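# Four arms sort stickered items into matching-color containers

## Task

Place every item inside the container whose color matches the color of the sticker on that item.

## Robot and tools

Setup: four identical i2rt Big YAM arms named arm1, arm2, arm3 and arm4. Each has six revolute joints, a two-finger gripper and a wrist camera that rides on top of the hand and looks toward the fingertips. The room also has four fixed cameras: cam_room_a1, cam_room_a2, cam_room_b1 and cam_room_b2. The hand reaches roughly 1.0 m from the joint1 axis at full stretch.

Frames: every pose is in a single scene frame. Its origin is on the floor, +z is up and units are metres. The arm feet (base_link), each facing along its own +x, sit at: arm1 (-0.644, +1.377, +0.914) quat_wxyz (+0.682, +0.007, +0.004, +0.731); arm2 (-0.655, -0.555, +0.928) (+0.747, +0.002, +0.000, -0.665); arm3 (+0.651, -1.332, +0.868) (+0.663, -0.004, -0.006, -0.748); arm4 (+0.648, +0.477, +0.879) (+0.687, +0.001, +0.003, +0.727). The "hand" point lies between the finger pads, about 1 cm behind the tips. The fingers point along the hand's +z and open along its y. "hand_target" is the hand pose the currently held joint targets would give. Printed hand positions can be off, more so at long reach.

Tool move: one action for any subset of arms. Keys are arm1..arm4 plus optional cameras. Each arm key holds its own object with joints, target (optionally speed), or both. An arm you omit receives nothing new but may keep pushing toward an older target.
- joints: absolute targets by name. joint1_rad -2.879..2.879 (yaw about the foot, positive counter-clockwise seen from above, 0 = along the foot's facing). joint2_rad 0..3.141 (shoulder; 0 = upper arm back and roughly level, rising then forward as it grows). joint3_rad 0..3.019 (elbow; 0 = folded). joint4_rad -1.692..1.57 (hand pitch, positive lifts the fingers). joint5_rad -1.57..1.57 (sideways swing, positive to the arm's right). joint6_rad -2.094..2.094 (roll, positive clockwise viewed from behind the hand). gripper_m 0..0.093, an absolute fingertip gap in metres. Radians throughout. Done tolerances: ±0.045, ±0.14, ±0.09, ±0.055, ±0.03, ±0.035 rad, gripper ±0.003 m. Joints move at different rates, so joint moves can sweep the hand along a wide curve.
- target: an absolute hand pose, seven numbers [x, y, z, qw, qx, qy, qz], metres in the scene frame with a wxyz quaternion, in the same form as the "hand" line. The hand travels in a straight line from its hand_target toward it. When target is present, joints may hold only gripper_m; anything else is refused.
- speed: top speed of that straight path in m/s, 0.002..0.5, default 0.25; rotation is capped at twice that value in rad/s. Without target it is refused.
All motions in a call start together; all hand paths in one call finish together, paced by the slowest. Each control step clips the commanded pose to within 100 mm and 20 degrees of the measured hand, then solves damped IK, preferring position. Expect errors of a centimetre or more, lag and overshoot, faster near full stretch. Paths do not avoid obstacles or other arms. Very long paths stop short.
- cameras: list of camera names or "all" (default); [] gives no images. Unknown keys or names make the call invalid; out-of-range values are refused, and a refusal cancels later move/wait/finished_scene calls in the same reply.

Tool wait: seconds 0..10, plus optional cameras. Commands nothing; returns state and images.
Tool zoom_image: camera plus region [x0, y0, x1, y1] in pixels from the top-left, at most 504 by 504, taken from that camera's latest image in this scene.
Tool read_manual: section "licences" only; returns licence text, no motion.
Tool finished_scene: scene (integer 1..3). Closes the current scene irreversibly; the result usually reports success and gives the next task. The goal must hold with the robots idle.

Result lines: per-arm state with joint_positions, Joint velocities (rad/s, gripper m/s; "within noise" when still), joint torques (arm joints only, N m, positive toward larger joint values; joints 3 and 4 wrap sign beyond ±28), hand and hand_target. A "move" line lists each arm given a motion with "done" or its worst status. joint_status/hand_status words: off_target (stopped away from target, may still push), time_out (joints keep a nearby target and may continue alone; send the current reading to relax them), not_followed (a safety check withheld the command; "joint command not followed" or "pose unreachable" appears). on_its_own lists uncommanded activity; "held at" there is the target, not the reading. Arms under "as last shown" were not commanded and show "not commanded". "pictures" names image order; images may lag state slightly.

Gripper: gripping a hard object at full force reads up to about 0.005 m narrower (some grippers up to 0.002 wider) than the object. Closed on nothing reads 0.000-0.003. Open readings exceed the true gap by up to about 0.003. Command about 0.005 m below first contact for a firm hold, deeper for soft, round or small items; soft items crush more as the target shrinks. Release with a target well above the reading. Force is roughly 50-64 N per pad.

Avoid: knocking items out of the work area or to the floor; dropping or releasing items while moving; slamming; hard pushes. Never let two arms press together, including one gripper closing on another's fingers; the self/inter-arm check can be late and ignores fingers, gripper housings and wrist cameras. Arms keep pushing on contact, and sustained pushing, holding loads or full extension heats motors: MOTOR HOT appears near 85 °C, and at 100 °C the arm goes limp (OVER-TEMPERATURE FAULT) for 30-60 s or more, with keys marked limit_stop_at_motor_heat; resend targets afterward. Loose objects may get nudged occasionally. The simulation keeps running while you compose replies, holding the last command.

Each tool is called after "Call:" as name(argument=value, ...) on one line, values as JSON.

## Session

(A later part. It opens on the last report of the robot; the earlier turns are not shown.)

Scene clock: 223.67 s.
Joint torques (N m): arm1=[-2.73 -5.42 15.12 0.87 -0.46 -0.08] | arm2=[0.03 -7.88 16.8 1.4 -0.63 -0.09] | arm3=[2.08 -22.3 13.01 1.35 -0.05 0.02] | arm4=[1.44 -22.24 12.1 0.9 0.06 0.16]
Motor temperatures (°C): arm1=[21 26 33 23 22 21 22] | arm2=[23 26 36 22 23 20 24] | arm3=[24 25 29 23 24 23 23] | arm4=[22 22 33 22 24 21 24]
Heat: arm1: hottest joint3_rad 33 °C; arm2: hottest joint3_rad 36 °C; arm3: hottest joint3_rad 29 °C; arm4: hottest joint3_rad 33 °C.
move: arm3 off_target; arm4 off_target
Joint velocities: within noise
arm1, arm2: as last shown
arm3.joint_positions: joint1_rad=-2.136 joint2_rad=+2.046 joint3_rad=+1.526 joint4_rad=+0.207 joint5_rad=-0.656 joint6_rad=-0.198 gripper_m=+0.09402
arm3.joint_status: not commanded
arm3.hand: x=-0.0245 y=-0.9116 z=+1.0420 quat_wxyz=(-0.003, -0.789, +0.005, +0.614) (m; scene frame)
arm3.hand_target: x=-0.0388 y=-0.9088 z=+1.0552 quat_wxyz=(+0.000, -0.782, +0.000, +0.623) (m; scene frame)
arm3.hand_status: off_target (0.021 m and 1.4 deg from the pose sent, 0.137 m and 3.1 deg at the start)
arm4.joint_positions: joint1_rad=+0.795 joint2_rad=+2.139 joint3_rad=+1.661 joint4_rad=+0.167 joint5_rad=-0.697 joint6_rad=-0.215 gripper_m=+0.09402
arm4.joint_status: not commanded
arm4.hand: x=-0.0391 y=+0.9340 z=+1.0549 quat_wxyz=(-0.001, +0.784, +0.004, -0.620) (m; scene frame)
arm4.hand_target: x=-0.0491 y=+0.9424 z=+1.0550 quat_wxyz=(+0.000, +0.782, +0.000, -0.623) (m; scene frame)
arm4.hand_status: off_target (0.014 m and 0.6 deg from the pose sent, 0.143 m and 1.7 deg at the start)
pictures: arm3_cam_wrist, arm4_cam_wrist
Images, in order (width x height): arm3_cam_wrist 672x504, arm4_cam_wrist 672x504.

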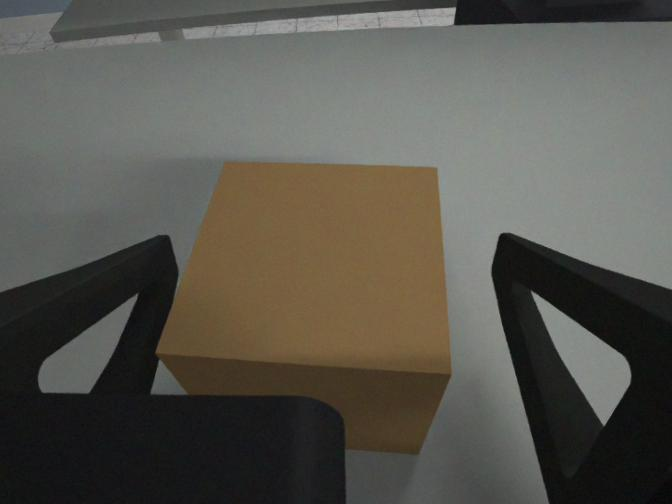

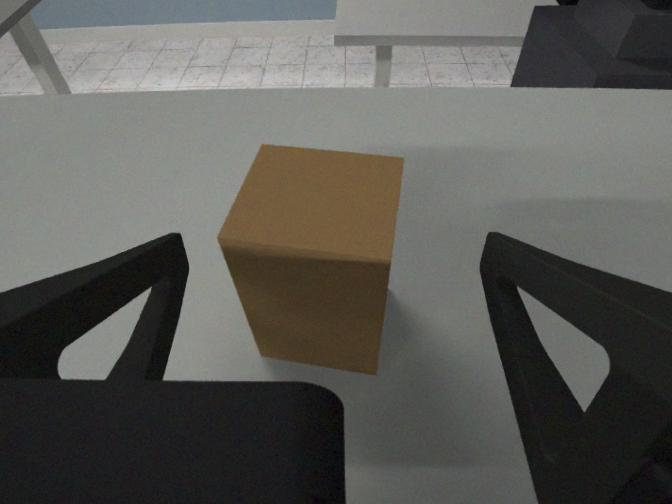

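Call:
move(arm3={"joints":{"gripper_m":0.035}}, arm4={"target":[-0.075,0.936,1.035,0,0.7826,0,-0.6225],"speed":0.08}, cameras=["arm3_cam_wrist","arm4_cam_wrist"])

Call:
move(arm4={"joints":{"gripper_m":0.03}}, cameras=["arm4_cam_wrist"])

Scene clock: 230.23 s.
Joint torques (N m): arm1=[-2.2 -5.19 15.31 0.9 -0.39 -0.04] | arm2=[0.26 -7.82 16.83 1.43 -0.63 -0.09] | arm3=[2.14 -22.24 12.86 1.37 -0.11 0.01] | arm4=[1.2 -23.88 12.11 1.66 0.08 0.13]
Motor temperatures (°C): arm1=[21 25 33 23 22 21 22] | arm2=[23 26 37 22 23 20 23] | arm3=[24 25 30 23 24 23 23] | arm4=[22 23 34 22 24 21 24]
Heat: arm1: hottest joint3_rad 33 °C; arm2: hottest joint3_rad 37 °C; arm3: hottest joint3_rad 30 °C; arm4: hottest joint3_rad 34 °C.
move: arm3 off_target; arm4 off_target
Joint velocities: within noise
arm1, arm2: as last shown
arm3.joint_positions: joint1_rad=-2.136 joint2_rad=+2.047 joint3_rad=+1.527 joint4_rad=+0.207 joint5_rad=-0.654 joint6_rad=-0.198 gripper_m=+0.05336
arm3.joint_status: gripper_m off_target (ended at +0.05338, target +0.03500)
arm3.hand: x=-0.0247 y=-0.9112 z=+1.0422 quat_wxyz=(-0.002, -0.789, +0.006, +0.614) (m; scene frame)
arm3.hand_target: x=-0.0388 y=-0.9088 z=+1.0550 quat_wxyz=(+0.000, -0.783, +0.000, +0.623) (m; scene frame)
arm3.hand_status: not commanded
arm4.joint_positions: joint1_rad=+0.825 joint2_rad=+2.205 joint3_rad=+1.710 joint4_rad=+0.166 joint5_rad=-0.669 joint6_rad=-0.204 gripper_m=+0.09402
arm4.joint_status: not commanded
arm4.hand: x=-0.0631 y=+0.9268 z=+1.0269 quat_wxyz=(+0.005, +0.790, +0.000, -0.613) (m; scene frame)
arm4.hand_target: x=-0.0738 y=+0.9353 z=+1.0350 quat_wxyz=(+0.000, +0.783, +0.000, -0.622) (m; scene frame)
arm4.hand_status: off_target (0.017 m and 1.5 deg from the pose sent, 0.041 m and 0.6 deg at the start)
pictures: arm3_cam_wrist, arm4_cam_wrist
Images, in order (width x height): arm3_cam_wrist 672x504, arm4_cam_wrist 672x504.

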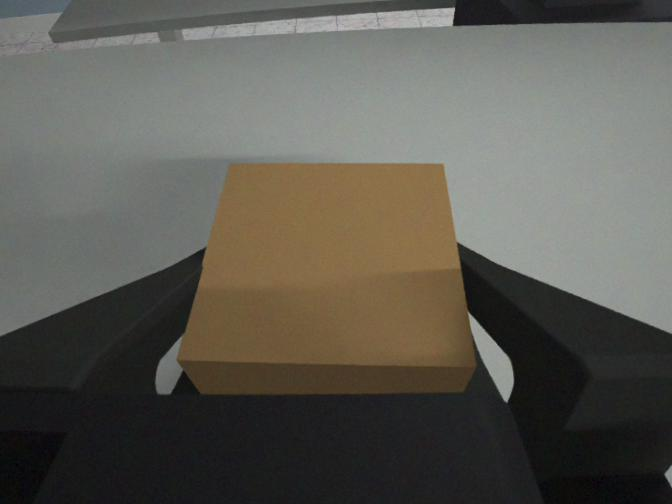

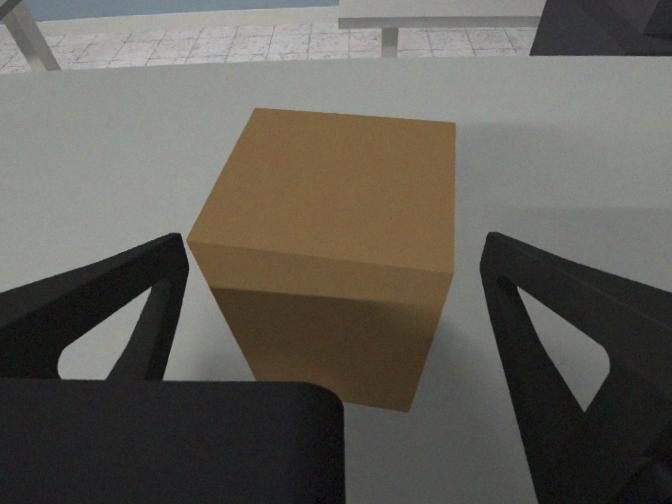

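Scene clock: 230.87 s.
Joint torques (N m): arm1=[-2.43 -5.3 15.23 0.85 -0.43 -0.06] | arm2=[0.09 -7.94 16.79 1.43 -0.64 -0.09] | arm3=[2.08 -22.24 12.83 1.4 -0.11 0.02] | arm4=[0.5 -23.77 12.05 1.55 0.02 0.15]
Motor temperatures (°C): arm1=[21 25 33 23 22 21 22] | arm2=[23 26 37 22 23 20 23] | arm3=[24 25 30 23 24 23 23] | arm4=[22 23 34 22 24 21 24]
Heat: arm1: hottest joint3_rad 33 °C; arm2: hottest joint3_rad 37 °C; arm3: hottest joint3_rad 30 °C; arm4: hottest joint3_rad 34 °C.
move: arm4 off_target
Joint velocities: within noise
arm1, arm2, arm3: as last shown
arm4.joint_positions: joint1_rad=+0.825 joint2_rad=+2.205 joint3_rad=+1.710 joint4_rad=+0.166 joint5_rad=-0.668 joint6_rad=-0.204 gripper_m=+0.04426
arm4.joint_status: gripper_m off_target (ended at +0.04429, target +0.03000)
arm4.hand: x=-0.0632 y=+0.9270 z=+1.0271 quat_wxyz=(+0.005, +0.790, -0.001, -0.613) (m; scene frame)
arm4.hand_target: x=-0.0738 y=+0.9352 z=+1.0350 quat_wxyz=(+0.000, +0.783, +0.000, -0.622) (m; scene frame)
arm4.hand_status: not commanded
pictures: arm4_cam_wrist
Images, in order (width x height): arm4_cam_wrist 672x504.

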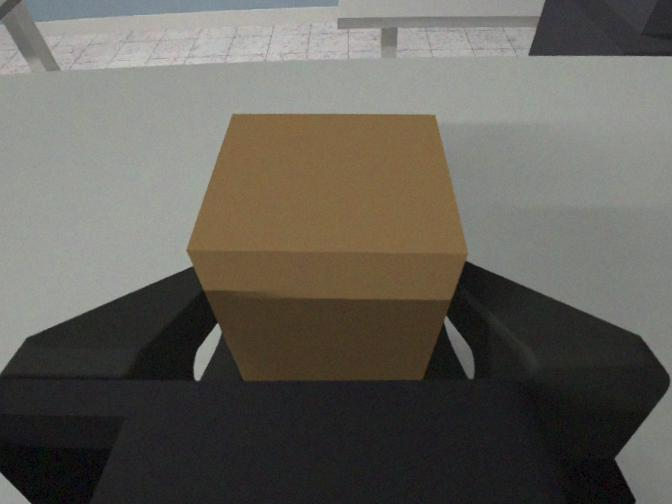

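Both gripped. Lift and back out, then fold and swing to bins.

Call:
move(arm3={"target":[0.02,-0.91,1.14,0,0.7826,0,-0.6225],"speed":0.15}, arm4={"target":[-0.02,0.92,1.14,0,0.7826,0,-0.6225],"speed":0.15}, cameras=[])

Call:
move(arm3={"target":[0.35,-0.95,1.24,0,0.7826,0,-0.6225],"speed":0.25}, arm4={"target":[0.35,0.85,1.24,0,0.7826,0,-0.6225],"speed":0.25}, cameras=[])

Call:
move(arm3={"joints":{"joint1_rad":-1.9,"joint2_rad":0.6,"joint3_rad":1.35,"joint4_rad":-1.3,"joint5_rad":0,"joint6_rad":0}}, arm4={"joints":{"joint1_rad":0.9,"joint2_rad":0.6,"joint3_rad":1.35,"joint4_rad":-1.3,"joint5_rad":0,"joint6_rad":0}})

Scene clock: 239.03 s.
Joint torques (N m): arm1=[-2.67 -5.42 15.27 0.95 -0.45 -0.05] | arm2=[0.03 -7.88 16.79 1.4 -0.64 -0.09] | arm3=[0.67 -23 8.95 1.52 -0.26 -0.14] | arm4=[0.85 -23.59 9.22 1.1 -0.21 0.04]
Motor temperatures (°C): arm1=[21 25 33 23 22 21 22] | arm2=[23 26 38 22 23 20 23] | arm3=[24 26 31 23 24 23 24] | arm4=[22 24 34 22 24 21 25]
Heat: arm1: hottest joint3_rad 33 °C; arm2: hottest joint3_rad 38 °C; arm3: hottest joint3_rad 31 °C; arm4: hottest joint3_rad 34 °C.
move: arm3 done; arm4 done
Joint velocities: within noise
arm1, arm2: as last shown
arm3.joint_positions: joint1_rad=-2.174 joint2_rad=+1.869 joint3_rad=+1.503 joint4_rad=+0.065 joint5_rad=-0.704 joint6_rad=-0.203 gripper_m=+0.05336
arm3.joint_status: not commanded
arm3.hand: x=+0.0150 y=-0.9136 z=+1.1359 quat_wxyz=(-0.005, -0.783, +0.001, +0.622) (m; scene frame)
arm3.hand_target: x=+0.0200 y=-0.9099 z=+1.1402 quat_wxyz=(+0.000, -0.783, +0.000, +0.623) (m; scene frame)
arm3.hand_status: done (0.007 m and 0.6 deg from the pose sent, 0.108 m and 1.4 deg at the start)
arm4.joint_positions: joint1_rad=+0.796 joint2_rad=+1.995 joint3_rad=+1.644 joint4_rad=+0.046 joint5_rad=-0.693 joint6_rad=-0.204 gripper_m=+0.04426
arm4.joint_status: not commanded
arm4.hand: x=-0.0217 y=+0.9188 z=+1.1352 quat_wxyz=(-0.001, +0.783, +0.000, -0.622) (m; scene frame)
arm4.hand_target: x=-0.0200 y=+0.9200 z=+1.1399 quat_wxyz=(+0.000, +0.783, +0.000, -0.623) (m; scene frame)
arm4.hand_status: done (0.005 m and 0.1 deg from the pose sent, 0.121 m and 1.5 deg at the start)
pictures: none
No camera images: "cameras" was empty.

Scene clock: 241.57 s.
Joint torques (N m): arm1=[-2.43 -5.6 15.13 0.87 -0.42 -0.03] | arm2=[0.15 -7.94 16.8 1.44 -0.63 -0.09] | arm3=[1.08 -11.16 10.02 0.96 -0.54 -0.14] | arm4=[1.32 -10.17 9.89 0.58 -0.41 -0.08]
Motor temperatures (°C): arm1=[21 25 34 23 22 21 22] | arm2=[23 25 39 22 23 20 23] | arm3=[24 26 31 23 24 23 24] | arm4=[22 24 34 22 24 21 25]
Heat: arm1: hottest joint3_rad 34 °C; arm2: hottest joint3_rad 39 °C; arm3: hottest joint3_rad 31 °C; arm4: hottest joint3_rad 34 °C.
move: arm3 done; arm4 done
Joint velocities: within noise
arm1, arm2: as last shown
arm3.joint_positions: joint1_rad=-2.677 joint2_rad=+1.231 joint3_rad=+1.086 joint4_rad=-0.455 joint5_rad=-1.158 joint6_rad=-0.563 gripper_m=+0.05336
arm3.joint_status: not commanded
arm3.hand: x=+0.3490 y=-0.9505 z=+1.2361 quat_wxyz=(-0.004, -0.784, +0.004, +0.621) (m; scene frame)
arm3.hand_target: x=+0.3500 y=-0.9500 z=+1.2401 quat_wxyz=(+0.000, -0.783, +0.000, +0.623) (m; scene frame)
arm3.hand_status: done (0.004 m and 0.7 deg from the pose sent, 0.353 m and 0.6 deg at the start)
arm4.joint_positions: joint1_rad=+0.280 joint2_rad=+1.225 joint3_rad=+1.035 joint4_rad=-0.422 joint5_rad=-1.154 joint6_rad=-0.557 gripper_m=+0.04426
arm4.joint_status: not commanded
arm4.hand: x=+0.3529 y=+0.8515 z=+1.2345 quat_wxyz=(+0.002, +0.783, -0.011, -0.621) (m; scene frame)
arm4.hand_target: x=+0.3500 y=+0.8499 z=+1.2399 quat_wxyz=(+0.000, +0.783, +0.000, -0.623) (m; scene frame)
arm4.hand_status: done (0.006 m and 1.2 deg from the pose sent, 0.392 m and 0.1 deg at the start)
pictures: none
No camera images: "cameras" was empty.

Scene clock: 243.30 s.
Joint torques (N m): arm1=[-2.67 -5.66 15.35 0.96 -0.43 -0.06] | arm2=[0.09 -7.94 16.81 1.44 -0.65 -0.08] | arm3=[2.08 0.91 8.81 1.5 0.11 0.01] | arm4=[1.03 0.79 7.97 1.09 0.23 0.16]
Motor temperatures (°C): arm1=[21 25 34 23 22 21 22] | arm2=[23 25 39 22 23 20 23] | arm3=[24 26 31 23 24 23 24] | arm4=[22 24 34 22 24 21 25]
Heat: arm1: hottest joint3_rad 34 °C; arm2: hottest joint3_rad 39 °C; arm3: hottest joint3_rad 31 °C; arm4: hottest joint3_rad 34 °C.
move: arm3 done; arm4 done
Joint velocities: within noise
arm1.joint_positions: joint1_rad=-2.875 joint2_rad=+1.079 joint3_rad=+0.961 joint4_rad=-0.506 joint5_rad=-1.182 joint6_rad=-0.548 gripper_m=+0.08996
arm1.joint_status: not commanded
arm1.hand: x=-0.3583 y=+1.0554 z=+1.2789 quat_wxyz=(-0.618, -0.011, -0.786, -0.018) (m; scene frame)
arm1.hand_target: x=-0.3603 y=+1.0507 z=+1.2998 quat_wxyz=(-0.623, +0.000, -0.783, +0.000) (m; scene frame)
arm1.hand_status: not commanded
arm2.joint_positions: joint1_rad=+0.304 joint2_rad=+1.004 joint3_rad=+0.836 joint4_rad=-0.408 joint5_rad=-1.097 joint6_rad=-0.463 gripper_m=+0.08994
arm2.joint_status: not commanded
arm2.hand: x=-0.3610 y=-0.8412 z=+1.2673 quat_wxyz=(-0.613, -0.019, -0.789, -0.025) (m; scene frame)
arm2.hand_target: x=-0.3609 y=-0.8485 z=+1.2995 quat_wxyz=(-0.623, +0.000, -0.782, +0.000) (m; scene frame)
arm2.hand_status: not commanded
arm3.joint_positions: joint1_rad=-1.912 joint2_rad=+0.605 joint3_rad=+1.340 joint4_rad=-1.297 joint5_rad=-0.003 joint6_rad=-0.007 gripper_m=+0.05333
arm3.joint_status: all done
arm3.hand: x=+0.4352 y=-1.2174 z=+1.3925 quat_wxyz=(+0.105, -0.854, +0.200, +0.468) (m; scene frame)
arm3.hand_target: x=+0.4373 y=-1.2209 z=+1.3979 quat_wxyz=(+0.103, -0.852, +0.198, +0.474) (m; scene frame)
arm3.hand_status: not commanded
arm4.joint_positions: joint1_rad=+0.895 joint2_rad=+0.606 joint3_rad=+1.343 joint4_rad=-1.291 joint5_rad=-0.004 joint6_rad=-0.014 gripper_m=+0.04424
arm4.joint_status: all done
arm4.hand: x=+0.4539 y=+0.6189 z=+1.4088 quat_wxyz=(-0.148, +0.833, -0.261, -0.464) (m; scene frame)
arm4.hand_target: x=+0.4572 y=+0.6161 z=+1.4118 quat_wxyz=(-0.146, +0.831, -0.265, -0.467) (m; scene frame)
arm4.hand_status: not commanded
pictures: arm1_cam_wrist, arm2_cam_wrist, arm3_cam_wrist, arm4_cam_wrist, cam_room_a1, cam_room_a2, cam_room_b1, cam_room_b2
Images, in order (width x height): arm1_cam_wrist 672x504, arm2_cam_wrist 672x504, arm3_cam_wrist 672x504, arm4_cam_wrist 672x504, cam_room_a1 672x504, cam_room_a2 672x504, cam_room_b1 672x504, cam_room_b2 672x504.

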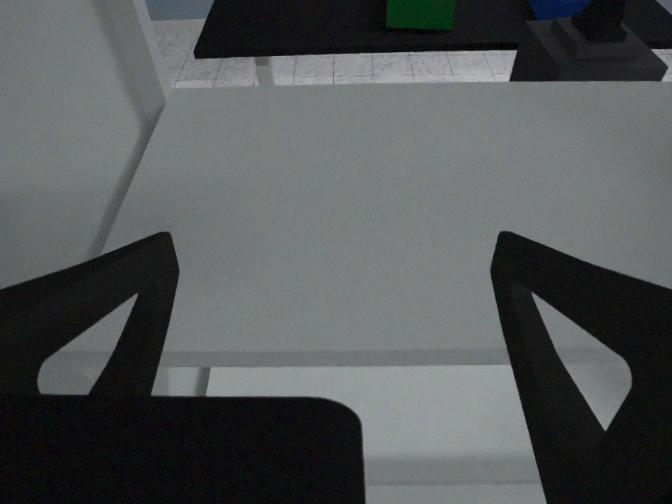

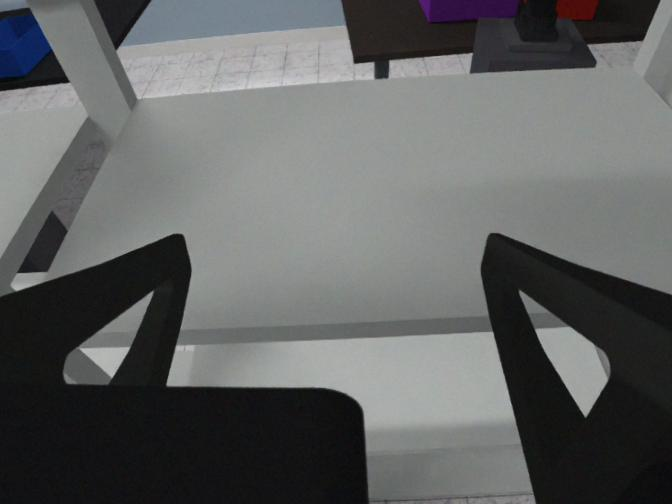

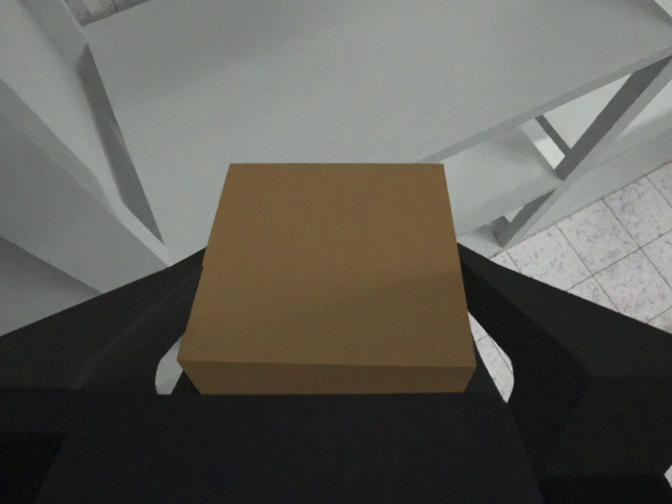

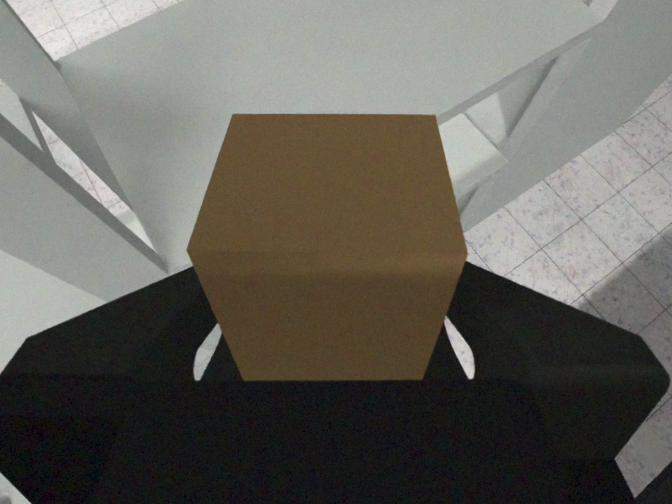

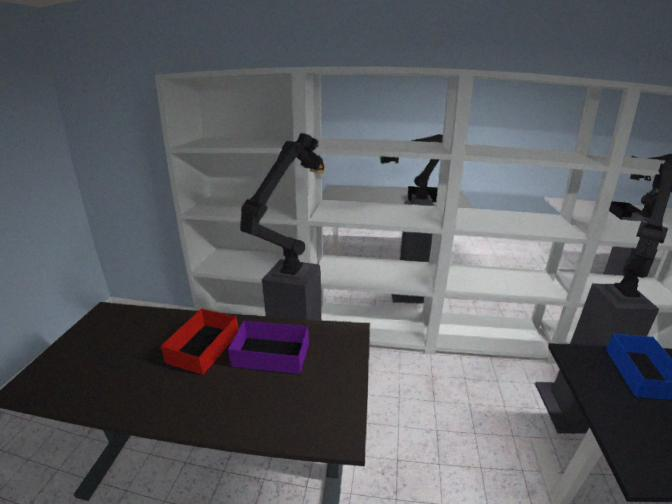

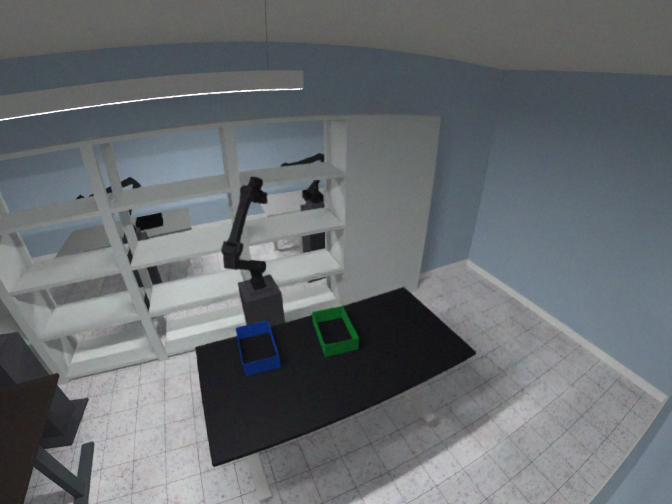

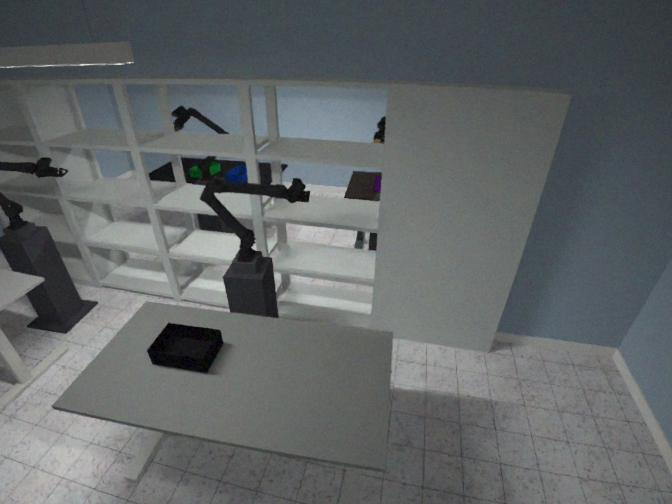

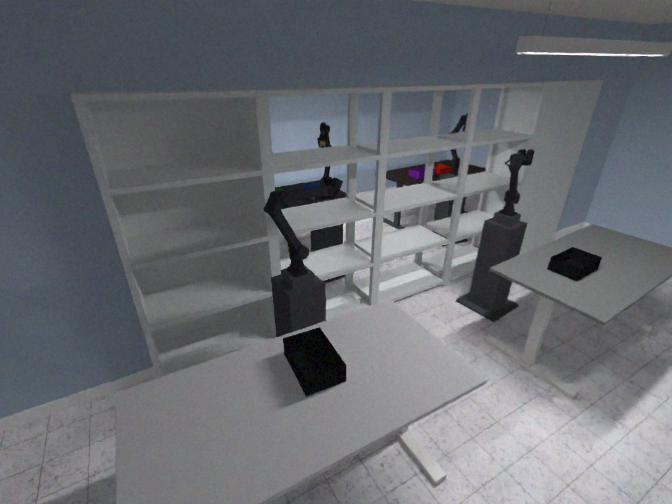

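Call:
move(arm3={"joints":{"joint1_rad":1.6}}, arm4={"joints":{"joint1_rad":-1.75}}, arm1={"joints":{"joint2_rad":0.5,"joint3_rad":1.2,"joint4_rad":-0.8}}, arm2={"joints":{"joint2_rad":0.5,"joint3_rad":1.2,"joint4_rad":-0.8}}, cameras=[])

Call:
move(arm3={"target":[1.21,-1.275,1.0,0,0,1,0]}, arm4={"target":[1.15,0.332,1.0,0,0,1,0]}, cameras=["arm3_cam_wrist","arm4_cam_wrist","cam_room_a1","cam_room_a2"])

Scene clock: 256.73 s.
Joint torques (N m): arm1=[-3.14 5.36 10.32 0.81 -0.01 0.03] | arm2=[0.09 1.73 9.26 1.54 0.01 -0.02] | arm3=[1.96 1.2 8.72 1.5 0.11 0.01] | arm4=[0.73 1.38 8.01 1.06 0.11 0.12]
Motor temperatures (°C): arm1=[21 25 34 23 22 21 22] | arm2=[23 25 39 22 23 20 23] | arm3=[24 25 30 23 24 23 24] | arm4=[22 24 34 22 24 21 26]
Heat: arm1: hottest joint3_rad 34 °C; arm2: hottest joint3_rad 39 °C; arm3: hottest joint3_rad 30 °C; arm4: hottest joint3_rad 34 °C.
move: arm1 done; arm2 done; arm3 done; arm4 done
Joint velocities: within noise
arm1.joint_positions: joint1_rad=-2.876 joint2_rad=+0.497 joint3_rad=+1.189 joint4_rad=-0.790 joint5_rad=-1.185 joint6_rad=-0.550 gripper_m=+0.08997
arm1.joint_status: all done
arm1.hand: x=-0.4339 y=+1.2828 z=+1.5116 quat_wxyz=(-0.666, +0.147, -0.710, +0.173) (m; scene frame)
arm1.hand_target: x=-0.4352 y=+1.2821 z=+1.5144 quat_wxyz=(-0.665, +0.145, -0.711, +0.177) (m; scene frame)
arm1.hand_status: not commanded
arm2.joint_positions: joint1_rad=+0.304 joint2_rad=+0.501 joint3_rad=+1.202 joint4_rad=-0.786 joint5_rad=-1.102 joint6_rad=-0.465 gripper_m=+0.08994
arm2.joint_status: all done
arm2.hand: x=-0.4491 y=-0.6455 z=+1.5337 quat_wxyz=(-0.678, +0.122, -0.709, +0.149) (m; scene frame)
arm2.hand_target: x=-0.4499 y=-0.6474 z=+1.5308 quat_wxyz=(-0.675, +0.119, -0.712, +0.151) (m; scene frame)
arm2.hand_status: not commanded
arm3.joint_positions: joint1_rad=+1.589 joint2_rad=+0.605 joint3_rad=+1.340 joint4_rad=-1.297 joint5_rad=-0.003 joint6_rad=-0.006 gripper_m=+0.05350
arm3.joint_status: all done
arm3.hand: x=+0.8894 y=-1.3490 z=+1.3948 quat_wxyz=(-0.483, -0.038, -0.874, +0.031) (m; scene frame)
arm3.hand_target: x=+0.8861 y=-1.3463 z=+1.4002 quat_wxyz=(-0.489, -0.037, -0.871, +0.028) (m; scene frame)
arm3.hand_status: not commanded
arm4.joint_positions: joint1_rad=-1.747 joint2_rad=+0.606 joint3_rad=+1.343 joint4_rad=-1.291 joint5_rad=+0.000 joint6_rad=-0.013 gripper_m=+0.04419
arm4.joint_status: all done
arm4.hand: x=+0.8897 y=+0.4500 z=+1.4073 quat_wxyz=(-0.484, -0.046, -0.873, +0.034) (m; scene frame)
arm4.hand_target: x=+0.8854 y=+0.4497 z=+1.4104 quat_wxyz=(-0.486, -0.053, -0.872, +0.032) (m; scene frame)
arm4.hand_status: not commanded
pictures: none
No camera images: "cameras" was empty.

Scene clock: 259.60 s.
Joint torques (N m): arm1=[-3.19 5.36 10.21 1.14 0 0] | arm2=[0.09 1.73 9.25 1.54 0.02 -0.02] | arm3=[1.79 -21.6 12.27 -0.55 -0.05 -0.05] | arm4=[-0.09 -18.37 11.04 -0.35 0.19 -0.1]
Motor temperatures (°C): arm1=[21 25 34 23 22 21 22] | arm2=[23 25 39 22 23 20 23] | arm3=[24 25 30 23 24 23 24] | arm4=[22 24 34 22 24 21 26]
Heat: arm1: hottest joint3_rad 34 °C; arm2: hottest joint3_rad 39 °C; arm3: hottest joint3_rad 30 °C; arm4: hottest joint3_rad 34 °C.
move: arm3 off_target; arm4 off_target
Joint velocities: within noise
arm1, arm2: as last shown
arm3.joint_positions: joint1_rad=+1.772 joint2_rad=+1.866 joint3_rad=+1.540 joint4_rad=-1.304 joint5_rad=-0.012 joint6_rad=+0.094 gripper_m=+0.05350
arm3.joint_status: not commanded
arm3.hand: x=+1.1930 y=-1.2848 z=+0.9728 quat_wxyz=(+0.030, -0.007, -1.000, +0.003) (m; scene frame)
arm3.hand_target: x=+1.2086 y=-1.2752 z=+1.0001 quat_wxyz=(+0.000, +0.000, -1.000, +0.000) (m; scene frame)
arm3.hand_status: off_target (0.034 m and 3.5 deg from the pose sent, 0.514 m and 58.1 deg at the start)
arm4.joint_positions: joint1_rad=-1.903 joint2_rad=+1.761 joint3_rad=+1.384 joint4_rad=-1.233 joint5_rad=-0.008 joint6_rad=-0.269 gripper_m=+0.04420
arm4.joint_status: not commanded
arm4.hand: x=+1.1353 y=+0.3407 z=+0.9807 quat_wxyz=(+0.020, -0.004, -1.000, -0.007) (m; scene frame)
arm4.hand_target: x=+1.1491 y=+0.3322 z=+1.0002 quat_wxyz=(+0.000, +0.000, -1.000, +0.000) (m; scene frame)
arm4.hand_status: off_target (0.026 m and 2.5 deg from the pose sent, 0.498 m and 58.3 deg at the start)
pictures: arm3_cam_wrist, arm4_cam_wrist, cam_room_a1, cam_room_a2
Images, in order (width x height): arm3_cam_wrist 672x504, arm4_cam_wrist 672x504, cam_room_a1 672x504, cam_room_a2 672x504.

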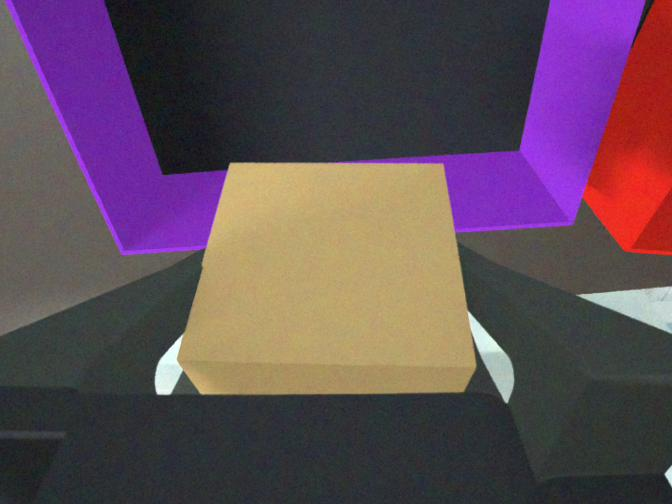

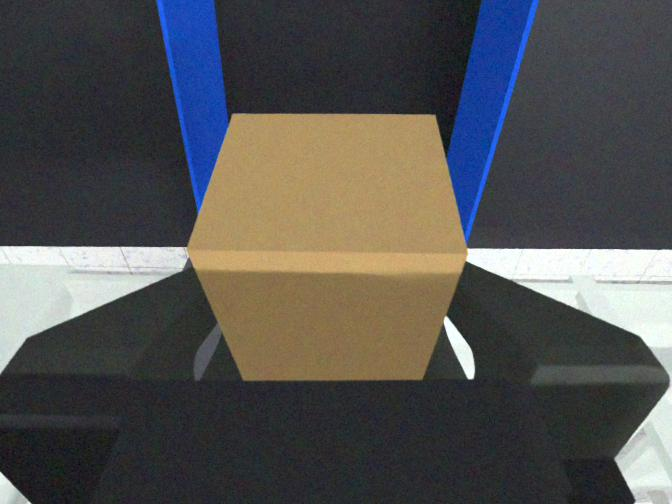

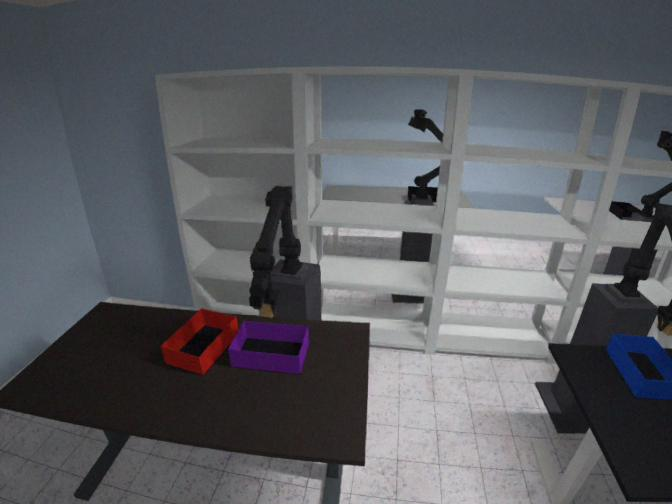

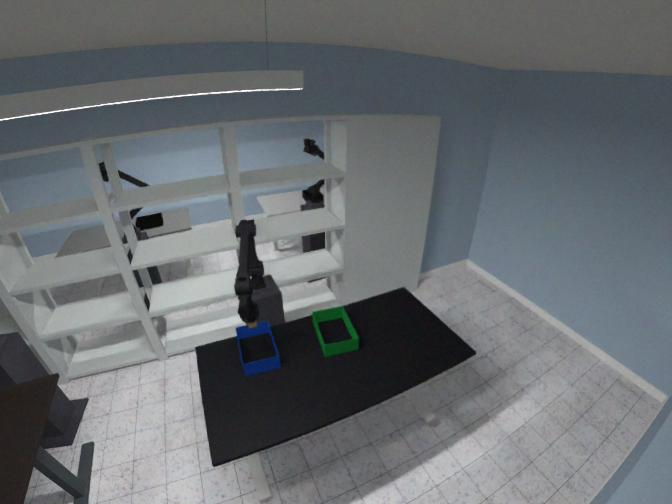

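Call:
move(arm3={"target":[1.215,-1.27,0.8,0,0,1,0],"speed":0.15}, arm4={"target":[1.165,0.328,0.82,0,0,1,0],"speed":0.15}, cameras=["arm3_cam_wrist","arm4_cam_wrist"])

Call:
move(arm3={"target":[1.215,-1.27,0.765,0,0,1,0],"speed":0.06}, arm4={"target":[1.165,0.328,0.775,0,0,1,0],"speed":0.06}, cameras=["arm3_cam_wrist","arm4_cam_wrist"])

Scene clock: 270.97 s.
Joint torques (N m): arm1=[-2.32 5.3 10.09 1.11 -0.04 0.03] | arm2=[0.03 1.49 9.24 1.55 0.01 -0.03] | arm3=[1.9 -21.25 6.6 0.28 -0.02 0.03] | arm4=[0.67 -18.84 6.5 0.4 0.18 -0.09]
Motor temperatures (°C): arm1=[21 25 34 23 22 21 22] | arm2=[23 25 36 22 22 20 23] | arm3=[24 25 30 23 24 23 24] | arm4=[22 24 33 22 24 21 26]
Heat: arm1: hottest joint3_rad 34 °C; arm2: hottest joint3_rad 36 °C; arm3: hottest joint3_rad 30 °C; arm4: hottest joint3_rad 33 °C.
move: arm3 done; arm4 done
Joint velocities: within noise
arm1, arm2: as last shown
arm3.joint_positions: joint1_rad=+1.784 joint2_rad=+2.105 joint3_rad=+1.413 joint4_rad=-0.888 joint5_rad=-0.012 joint6_rad=+0.099 gripper_m=+0.05350
arm3.joint_status: not commanded
arm3.hand: x=+1.2135 y=-1.2788 z=+0.7998 quat_wxyz=(+0.005, -0.004, -1.000, +0.001) (m; scene frame)
arm3.hand_target: x=+1.2149 y=-1.2700 z=+0.8000 quat_wxyz=(+0.000, +0.000, -1.000, +0.000) (m; scene frame)
arm3.hand_status: done (0.009 m and 0.7 deg from the pose sent, 0.175 m and 3.5 deg at the start)
arm4.joint_positions: joint1_rad=-1.903 joint2_rad=+2.016 joint3_rad=+1.305 joint4_rad=-0.860 joint5_rad=-0.007 joint6_rad=-0.269 gripper_m=+0.04420
arm4.joint_status: not commanded
arm4.hand: x=+1.1628 y=+0.3321 z=+0.8249 quat_wxyz=(+0.002, -0.004, -1.000, -0.002) (m; scene frame)
arm4.hand_target: x=+1.1649 y=+0.3280 z=+0.8202 quat_wxyz=(+0.000, +0.000, -1.000, +0.000) (m; scene frame)
arm4.hand_status: done (0.007 m and 0.5 deg from the pose sent, 0.164 m and 2.5 deg at the start)
pictures: arm3_cam_wrist, arm4_cam_wrist
Images, in order (width x height): arm3_cam_wrist 672x504, arm4_cam_wrist 672x504.

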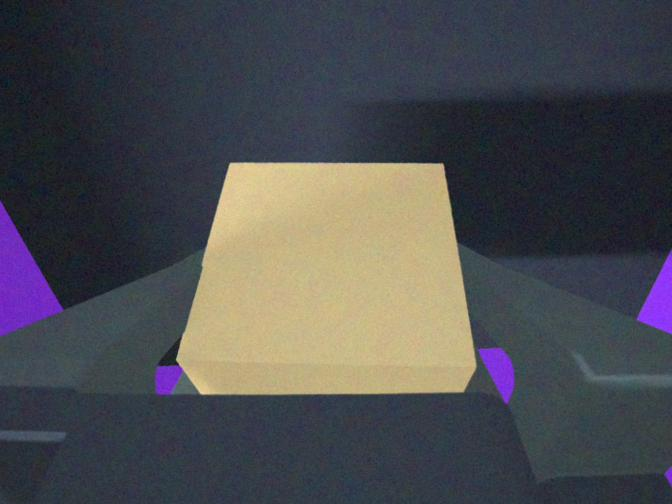

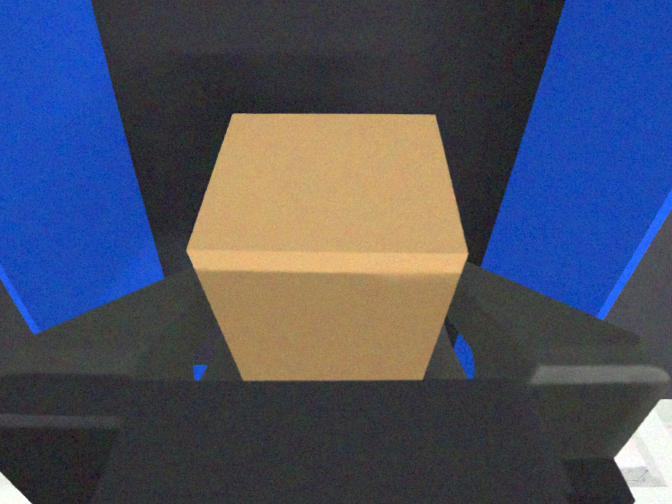

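Scene clock: 272.27 s.
Joint torques (N m): arm1=[-2.55 5.42 10.24 0.95 0.02 0] | arm2=[0.15 1.67 9.25 1.52 0 -0.03] | arm3=[1.9 -20.54 5.97 0.39 -0.01 0.03] | arm4=[0.32 -18.73 5.85 0.39 0.18 -0.04]
Motor temperatures (°C): arm1=[21 25 34 23 22 21 22] | arm2=[23 25 36 22 22 20 23] | arm3=[24 25 30 23 24 23 24] | arm4=[22 24 33 22 24 21 26]
Heat: arm1: hottest joint3_rad 34 °C; arm2: hottest joint3_rad 36 °C; arm3: hottest joint3_rad 30 °C; arm4: hottest joint3_rad 33 °C.
move: arm3 off_target; arm4 off_target
Joint velocities: within noise
arm1, arm2: as last shown
arm3.joint_positions: joint1_rad=+1.784 joint2_rad=+2.154 joint3_rad=+1.410 joint4_rad=-0.822 joint5_rad=-0.012 joint6_rad=+0.100 gripper_m=+0.05350
arm3.joint_status: not commanded
arm3.hand: x=+1.2176 y=-1.2786 z=+0.7719 quat_wxyz=(-0.002, -0.004, -1.000, +0.001) (m; scene frame)
arm3.hand_target: x=+1.2149 y=-1.2701 z=+0.7651 quat_wxyz=(+0.000, +0.000, -1.000, +0.000) (m; scene frame)
arm3.hand_status: off_target (0.011 m and 0.5 deg from the pose sent, 0.036 m and 0.7 deg at the start)
arm4.joint_positions: joint1_rad=-1.903 joint2_rad=+2.090 joint3_rad=+1.298 joint4_rad=-0.768 joint5_rad=-0.007 joint6_rad=-0.269 gripper_m=+0.04420
arm4.joint_status: not commanded
arm4.hand: x=+1.1667 y=+0.3308 z=+0.7851 quat_wxyz=(-0.004, -0.004, -1.000, +0.000) (m; scene frame)
arm4.hand_target: x=+1.1648 y=+0.3280 z=+0.7752 quat_wxyz=(+0.000, +0.000, -1.000, +0.000) (m; scene frame)
arm4.hand_status: off_target (0.011 m and 0.6 deg from the pose sent, 0.050 m and 0.5 deg at the start)
pictures: arm3_cam_wrist, arm4_cam_wrist
Images, in order (width x height): arm3_cam_wrist 672x504, arm4_cam_wrist 672x504.

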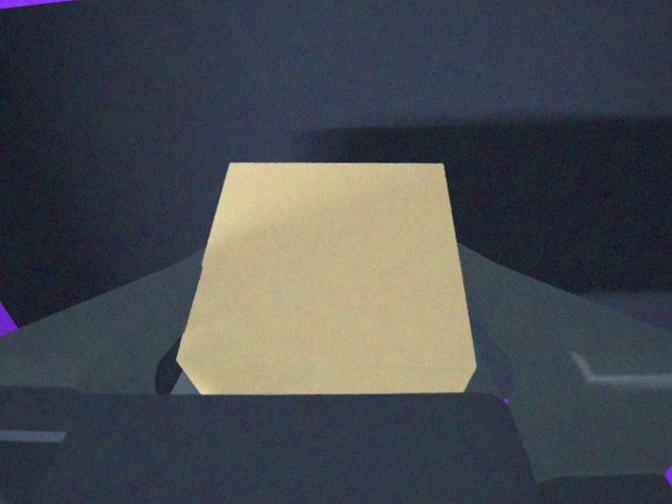

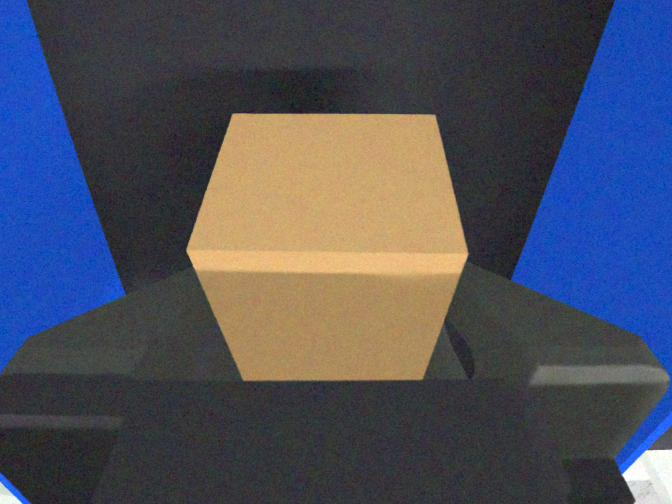

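Call:
move(arm3={"target":[1.215,-1.27,0.74,0,0,1,0],"speed":0.03}, arm4={"target":[1.165,0.328,0.748,0,0,1,0],"speed":0.03}, cameras=[])

Call:
move(arm3={"target":[1.215,-1.27,0.722,0,0,1,0],"speed":0.03}, arm4={"target":[1.165,0.328,0.73,0,0,1,0],"speed":0.03}, cameras=["arm3_cam_wrist","arm4_cam_wrist"])

Scene clock: 279.00 s.
Joint torques (N m): arm1=[-2.43 4.6 10.22 1.07 0.03 0.01] | arm2=[0.03 1.55 9.28 1.55 0.01 -0.03] | arm3=[2.08 -19.02 5.7 0.72 0.03 0.02] | arm4=[0.44 -18.61 5.5 0.5 0.14 -0.06]
Motor temperatures (°C): arm1=[21 25 34 23 22 21 22] | arm2=[23 25 35 22 22 20 23] | arm3=[24 26 29 23 24 23 24] | arm4=[22 24 33 22 24 21 26]
Heat: arm1: hottest joint3_rad 34 °C; arm2: hottest joint3_rad 35 °C; arm3: hottest joint3_rad 29 °C; arm4: hottest joint3_rad 33 °C.
move: arm3 off_target; arm4 off_target
Joint velocities: within noise
arm1, arm2: as last shown
arm3.joint_positions: joint1_rad=+1.784 joint2_rad=+2.178 joint3_rad=+1.410 joint4_rad=-0.783 joint5_rad=-0.013 joint6_rad=+0.100 gripper_m=+0.05350
arm3.joint_status: not commanded
arm3.hand: x=+1.2216 y=-1.2782 z=+0.7588 quat_wxyz=(-0.010, -0.004, -1.000, -0.001) (m; scene frame)
arm3.hand_target: x=+1.2146 y=-1.2703 z=+0.7407 quat_wxyz=(+0.000, +0.000, -1.000, +0.000) (m; scene frame)
arm3.hand_status: off_target (0.022 m and 1.2 deg from the pose sent, 0.033 m and 0.5 deg at the start)
arm4.joint_positions: joint1_rad=-1.903 joint2_rad=+2.139 joint3_rad=+1.298 joint4_rad=-0.716 joint5_rad=-0.007 joint6_rad=-0.269 gripper_m=+0.04420
arm4.joint_status: not commanded
arm4.hand: x=+1.1679 y=+0.3303 z=+0.7600 quat_wxyz=(-0.005, -0.004, -1.000, +0.000) (m; scene frame)
arm4.hand_target: x=+1.1648 y=+0.3281 z=+0.7482 quat_wxyz=(+0.000, +0.000, -1.000, +0.000) (m; scene frame)
arm4.hand_status: off_target (0.013 m and 0.7 deg from the pose sent, 0.037 m and 0.6 deg at the start)
pictures: none
No camera images: "cameras" was empty.

Scene clock: 280.10 s.
Joint torques (N m): arm1=[-3.25 4.31 10.32 1.13 0.01 0.01] | arm2=[0.03 1.67 9.21 1.55 0 -0.03] | arm3=[1.96 -16.73 5.53 1.1 0.1 0.04] | arm4=[0.38 -18.49 5.52 0.59 0.17 -0.08]
Motor temperatures (°C): arm1=[21 25 34 23 22 21 22] | arm2=[23 25 35 22 22 20 23] | arm3=[24 26 29 23 24 23 24] | arm4=[22 24 33 22 24 21 26]
Heat: arm1: hottest joint3_rad 34 °C; arm2: hottest joint3_rad 35 °C; arm3: hottest joint3_rad 29 °C; arm4: hottest joint3_rad 33 °C.
move: arm3 off_target; arm4 off_target
Joint velocities: within noise
arm1, arm2: as last shown
arm3.joint_positions: joint1_rad=+1.784 joint2_rad=+2.181 joint3_rad=+1.410 joint4_rad=-0.759 joint5_rad=-0.015 joint6_rad=+0.100 gripper_m=+0.05350
arm3.joint_status: not commanded
arm3.hand: x=+1.2268 y=-1.2775 z=+0.7575 quat_wxyz=(-0.020, -0.004, -1.000, -0.002) (m; scene frame)
arm3.hand_target: x=+1.2133 y=-1.2707 z=+0.7238 quat_wxyz=(+0.000, +0.000, -1.000, +0.000) (m; scene frame)
arm3.hand_status: off_target (0.038 m and 2.4 deg from the pose sent, 0.038 m and 1.2 deg at the start)
arm4.joint_positions: joint1_rad=-1.903 joint2_rad=+2.176 joint3_rad=+1.298 joint4_rad=-0.683 joint5_rad=-0.007 joint6_rad=-0.269 gripper_m=+0.04420
arm4.joint_status: not commanded
arm4.hand: x=+1.1665 y=+0.3306 z=+0.7409 quat_wxyz=(-0.003, -0.004, -1.000, +0.000) (m; scene frame)
arm4.hand_target: x=+1.1647 y=+0.3281 z=+0.7301 quat_wxyz=(+0.000, +0.000, -1.000, +0.000) (m; scene frame)
arm4.hand_status: off_target (0.011 m and 0.6 deg from the pose sent, 0.030 m and 0.7 deg at the start)
pictures: arm3_cam_wrist, arm4_cam_wrist
Images, in order (width x height): arm3_cam_wrist 672x504, arm4_cam_wrist 672x504.

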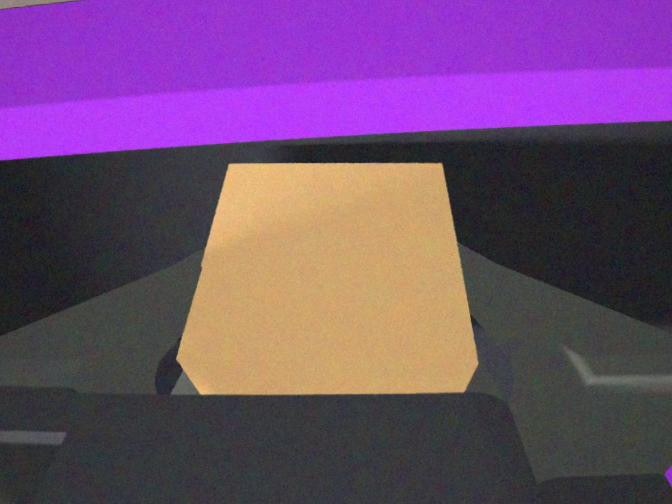

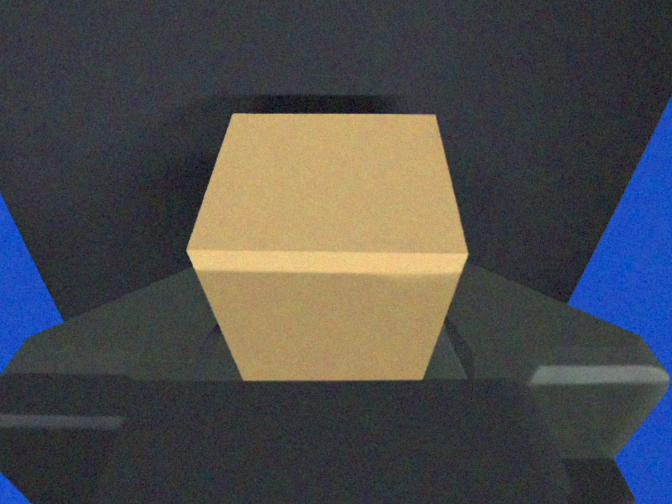

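Call:
move(arm3={"target":[1.222,-1.275,0.752,0,0,1,0],"speed":0.03}, arm4={"target":[1.165,0.328,0.708,0,0,1,0],"speed":0.03}, cameras=[])

Call:
move(arm3={"joints":{"gripper_m":0.072}}, arm4={"target":[1.165,0.328,0.698,0,0,1,0],"speed":0.02}, cameras=["arm3_cam_wrist","arm4_cam_wrist"])

Scene clock: 285.50 s.
Joint torques (N m): arm1=[-1.9 5.01 10.28 1.25 0.01 0.04] | arm2=[0.03 1.67 9.25 1.55 0 -0.03] | arm3=[1.38 -20.01 7.8 -0.47 0.09 -0.07] | arm4=[0.15 -15.74 5.71 0.98 0.16 -0.07]
Motor temperatures (°C): arm1=[21 24 34 23 22 21 22] | arm2=[23 25 34 22 22 20 23] | arm3=[24 26 29 23 24 23 24] | arm4=[22 24 32 22 24 21 26]
Heat: arm1: hottest joint3_rad 34 °C; arm2: hottest joint3_rad 34 °C; arm3: hottest joint3_rad 29 °C; arm4: hottest joint3_rad 32 °C.
move: arm3 done; arm4 off_target
Joint velocities: within noise
arm1, arm2: as last shown
arm3.joint_positions: joint1_rad=+1.784 joint2_rad=+2.181 joint3_rad=+1.410 joint4_rad=-0.789 joint5_rad=-0.015 joint6_rad=+0.100 gripper_m=+0.05350
arm3.joint_status: not commanded
arm3.hand: x=+1.2194 y=-1.2782 z=+0.7573 quat_wxyz=(-0.005, -0.004, -1.000, -0.001) (m; scene frame)
arm3.hand_target: x=+1.2219 y=-1.2751 z=+0.7521 quat_wxyz=(+0.000, +0.000, -1.000, +0.000) (m; scene frame)
arm3.hand_status: done (0.007 m and 0.7 deg from the pose sent, 0.008 m and 2.4 deg at the start)
arm4.joint_positions: joint1_rad=-1.903 joint2_rad=+2.185 joint3_rad=+1.298 joint4_rad=-0.657 joint5_rad=-0.007 joint6_rad=-0.269 gripper_m=+0.04420
arm4.joint_status: not commanded
arm4.hand: x=+1.1701 y=+0.3296 z=+0.7358 quat_wxyz=(-0.011, -0.004, -1.000, +0.002) (m; scene frame)
arm4.hand_target: x=+1.1637 y=+0.3284 z=+0.7091 quat_wxyz=(+0.000, +0.000, -1.000, +0.000) (m; scene frame)
arm4.hand_status: off_target (0.028 m and 1.4 deg from the pose sent, 0.033 m and 0.6 deg at the start)
pictures: none
No camera images: "cameras" was empty.

Scene clock: 286.57 s.
Joint torques (N m): arm1=[-2.78 5.19 10.26 1.06 0.04 -0.04] | arm2=[0.09 1.73 9.28 1.54 0 -0.03] | arm3=[1.44 -20.42 7.75 -0.4 0.08 -0.08] | arm4=[0.32 -14.8 5.63 1.21 0.16 -0.09]
Motor temperatures (°C): arm1=[21 24 34 23 22 21 22] | arm2=[23 25 34 22 22 20 23] | arm3=[24 26 29 23 24 23 24] | arm4=[22 24 32 22 24 21 26]
Heat: arm1: hottest joint3_rad 34 °C; arm2: hottest joint3_rad 34 °C; arm3: hottest joint3_rad 29 °C; arm4: hottest joint3_rad 32 °C.
move: arm3 done; arm4 off_target
Joint velocities: within noise
arm1, arm2: as last shown
arm3.joint_positions: joint1_rad=+1.784 joint2_rad=+2.185 joint3_rad=+1.410 joint4_rad=-0.792 joint5_rad=-0.015 joint6_rad=+0.100 gripper_m=+0.07195
arm3.joint_status: all done
arm3.hand: x=+1.2178 y=-1.2783 z=+0.7550 quat_wxyz=(-0.002, -0.004, -1.000, -0.001) (m; scene frame)
arm3.hand_target: x=+1.2219 y=-1.2751 z=+0.7521 quat_wxyz=(+0.000, +0.000, -1.000, +0.000) (m; scene frame)
arm3.hand_status: not commanded
arm4.joint_positions: joint1_rad=-1.903 joint2_rad=+2.186 joint3_rad=+1.298 joint4_rad=-0.645 joint5_rad=-0.007 joint6_rad=-0.269 gripper_m=+0.04420
arm4.joint_status: not commanded
arm4.hand: x=+1.1728 y=+0.3288 z=+0.7357 quat_wxyz=(-0.017, -0.003, -1.000, +0.003) (m; scene frame)
arm4.hand_target: x=+1.1628 y=+0.3287 z=+0.7001 quat_wxyz=(+0.000, +0.000, -1.000, +0.000) (m; scene frame)
arm4.hand_status: off_target (0.039 m and 2.0 deg from the pose sent, 0.038 m and 1.4 deg at the start)
pictures: arm3_cam_wrist, arm4_cam_wrist
Images, in order (width x height): arm3_cam_wrist 672x504, arm4_cam_wrist 672x504.

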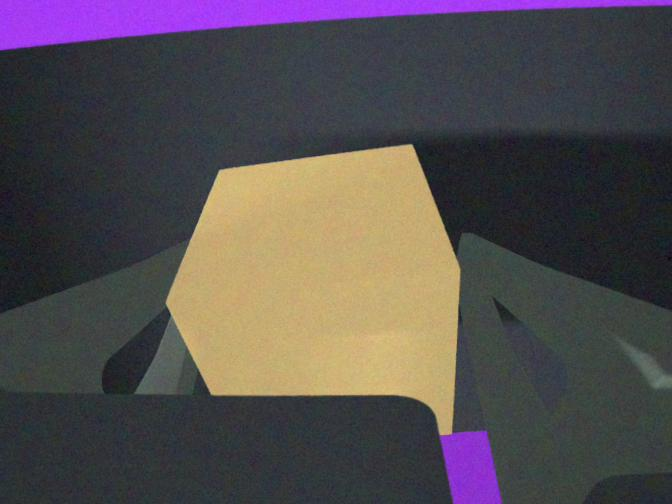

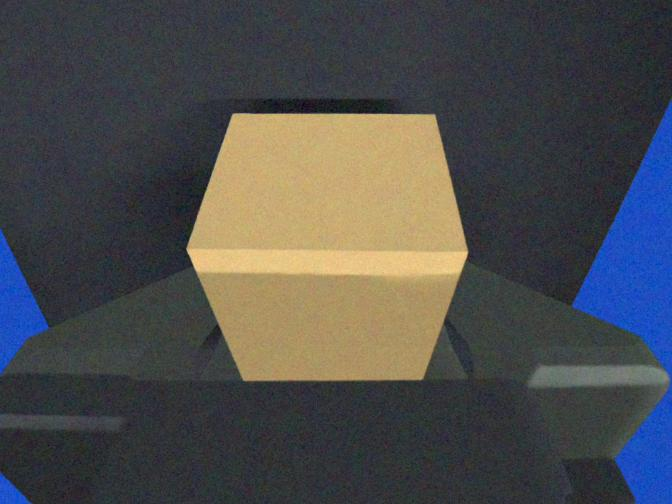

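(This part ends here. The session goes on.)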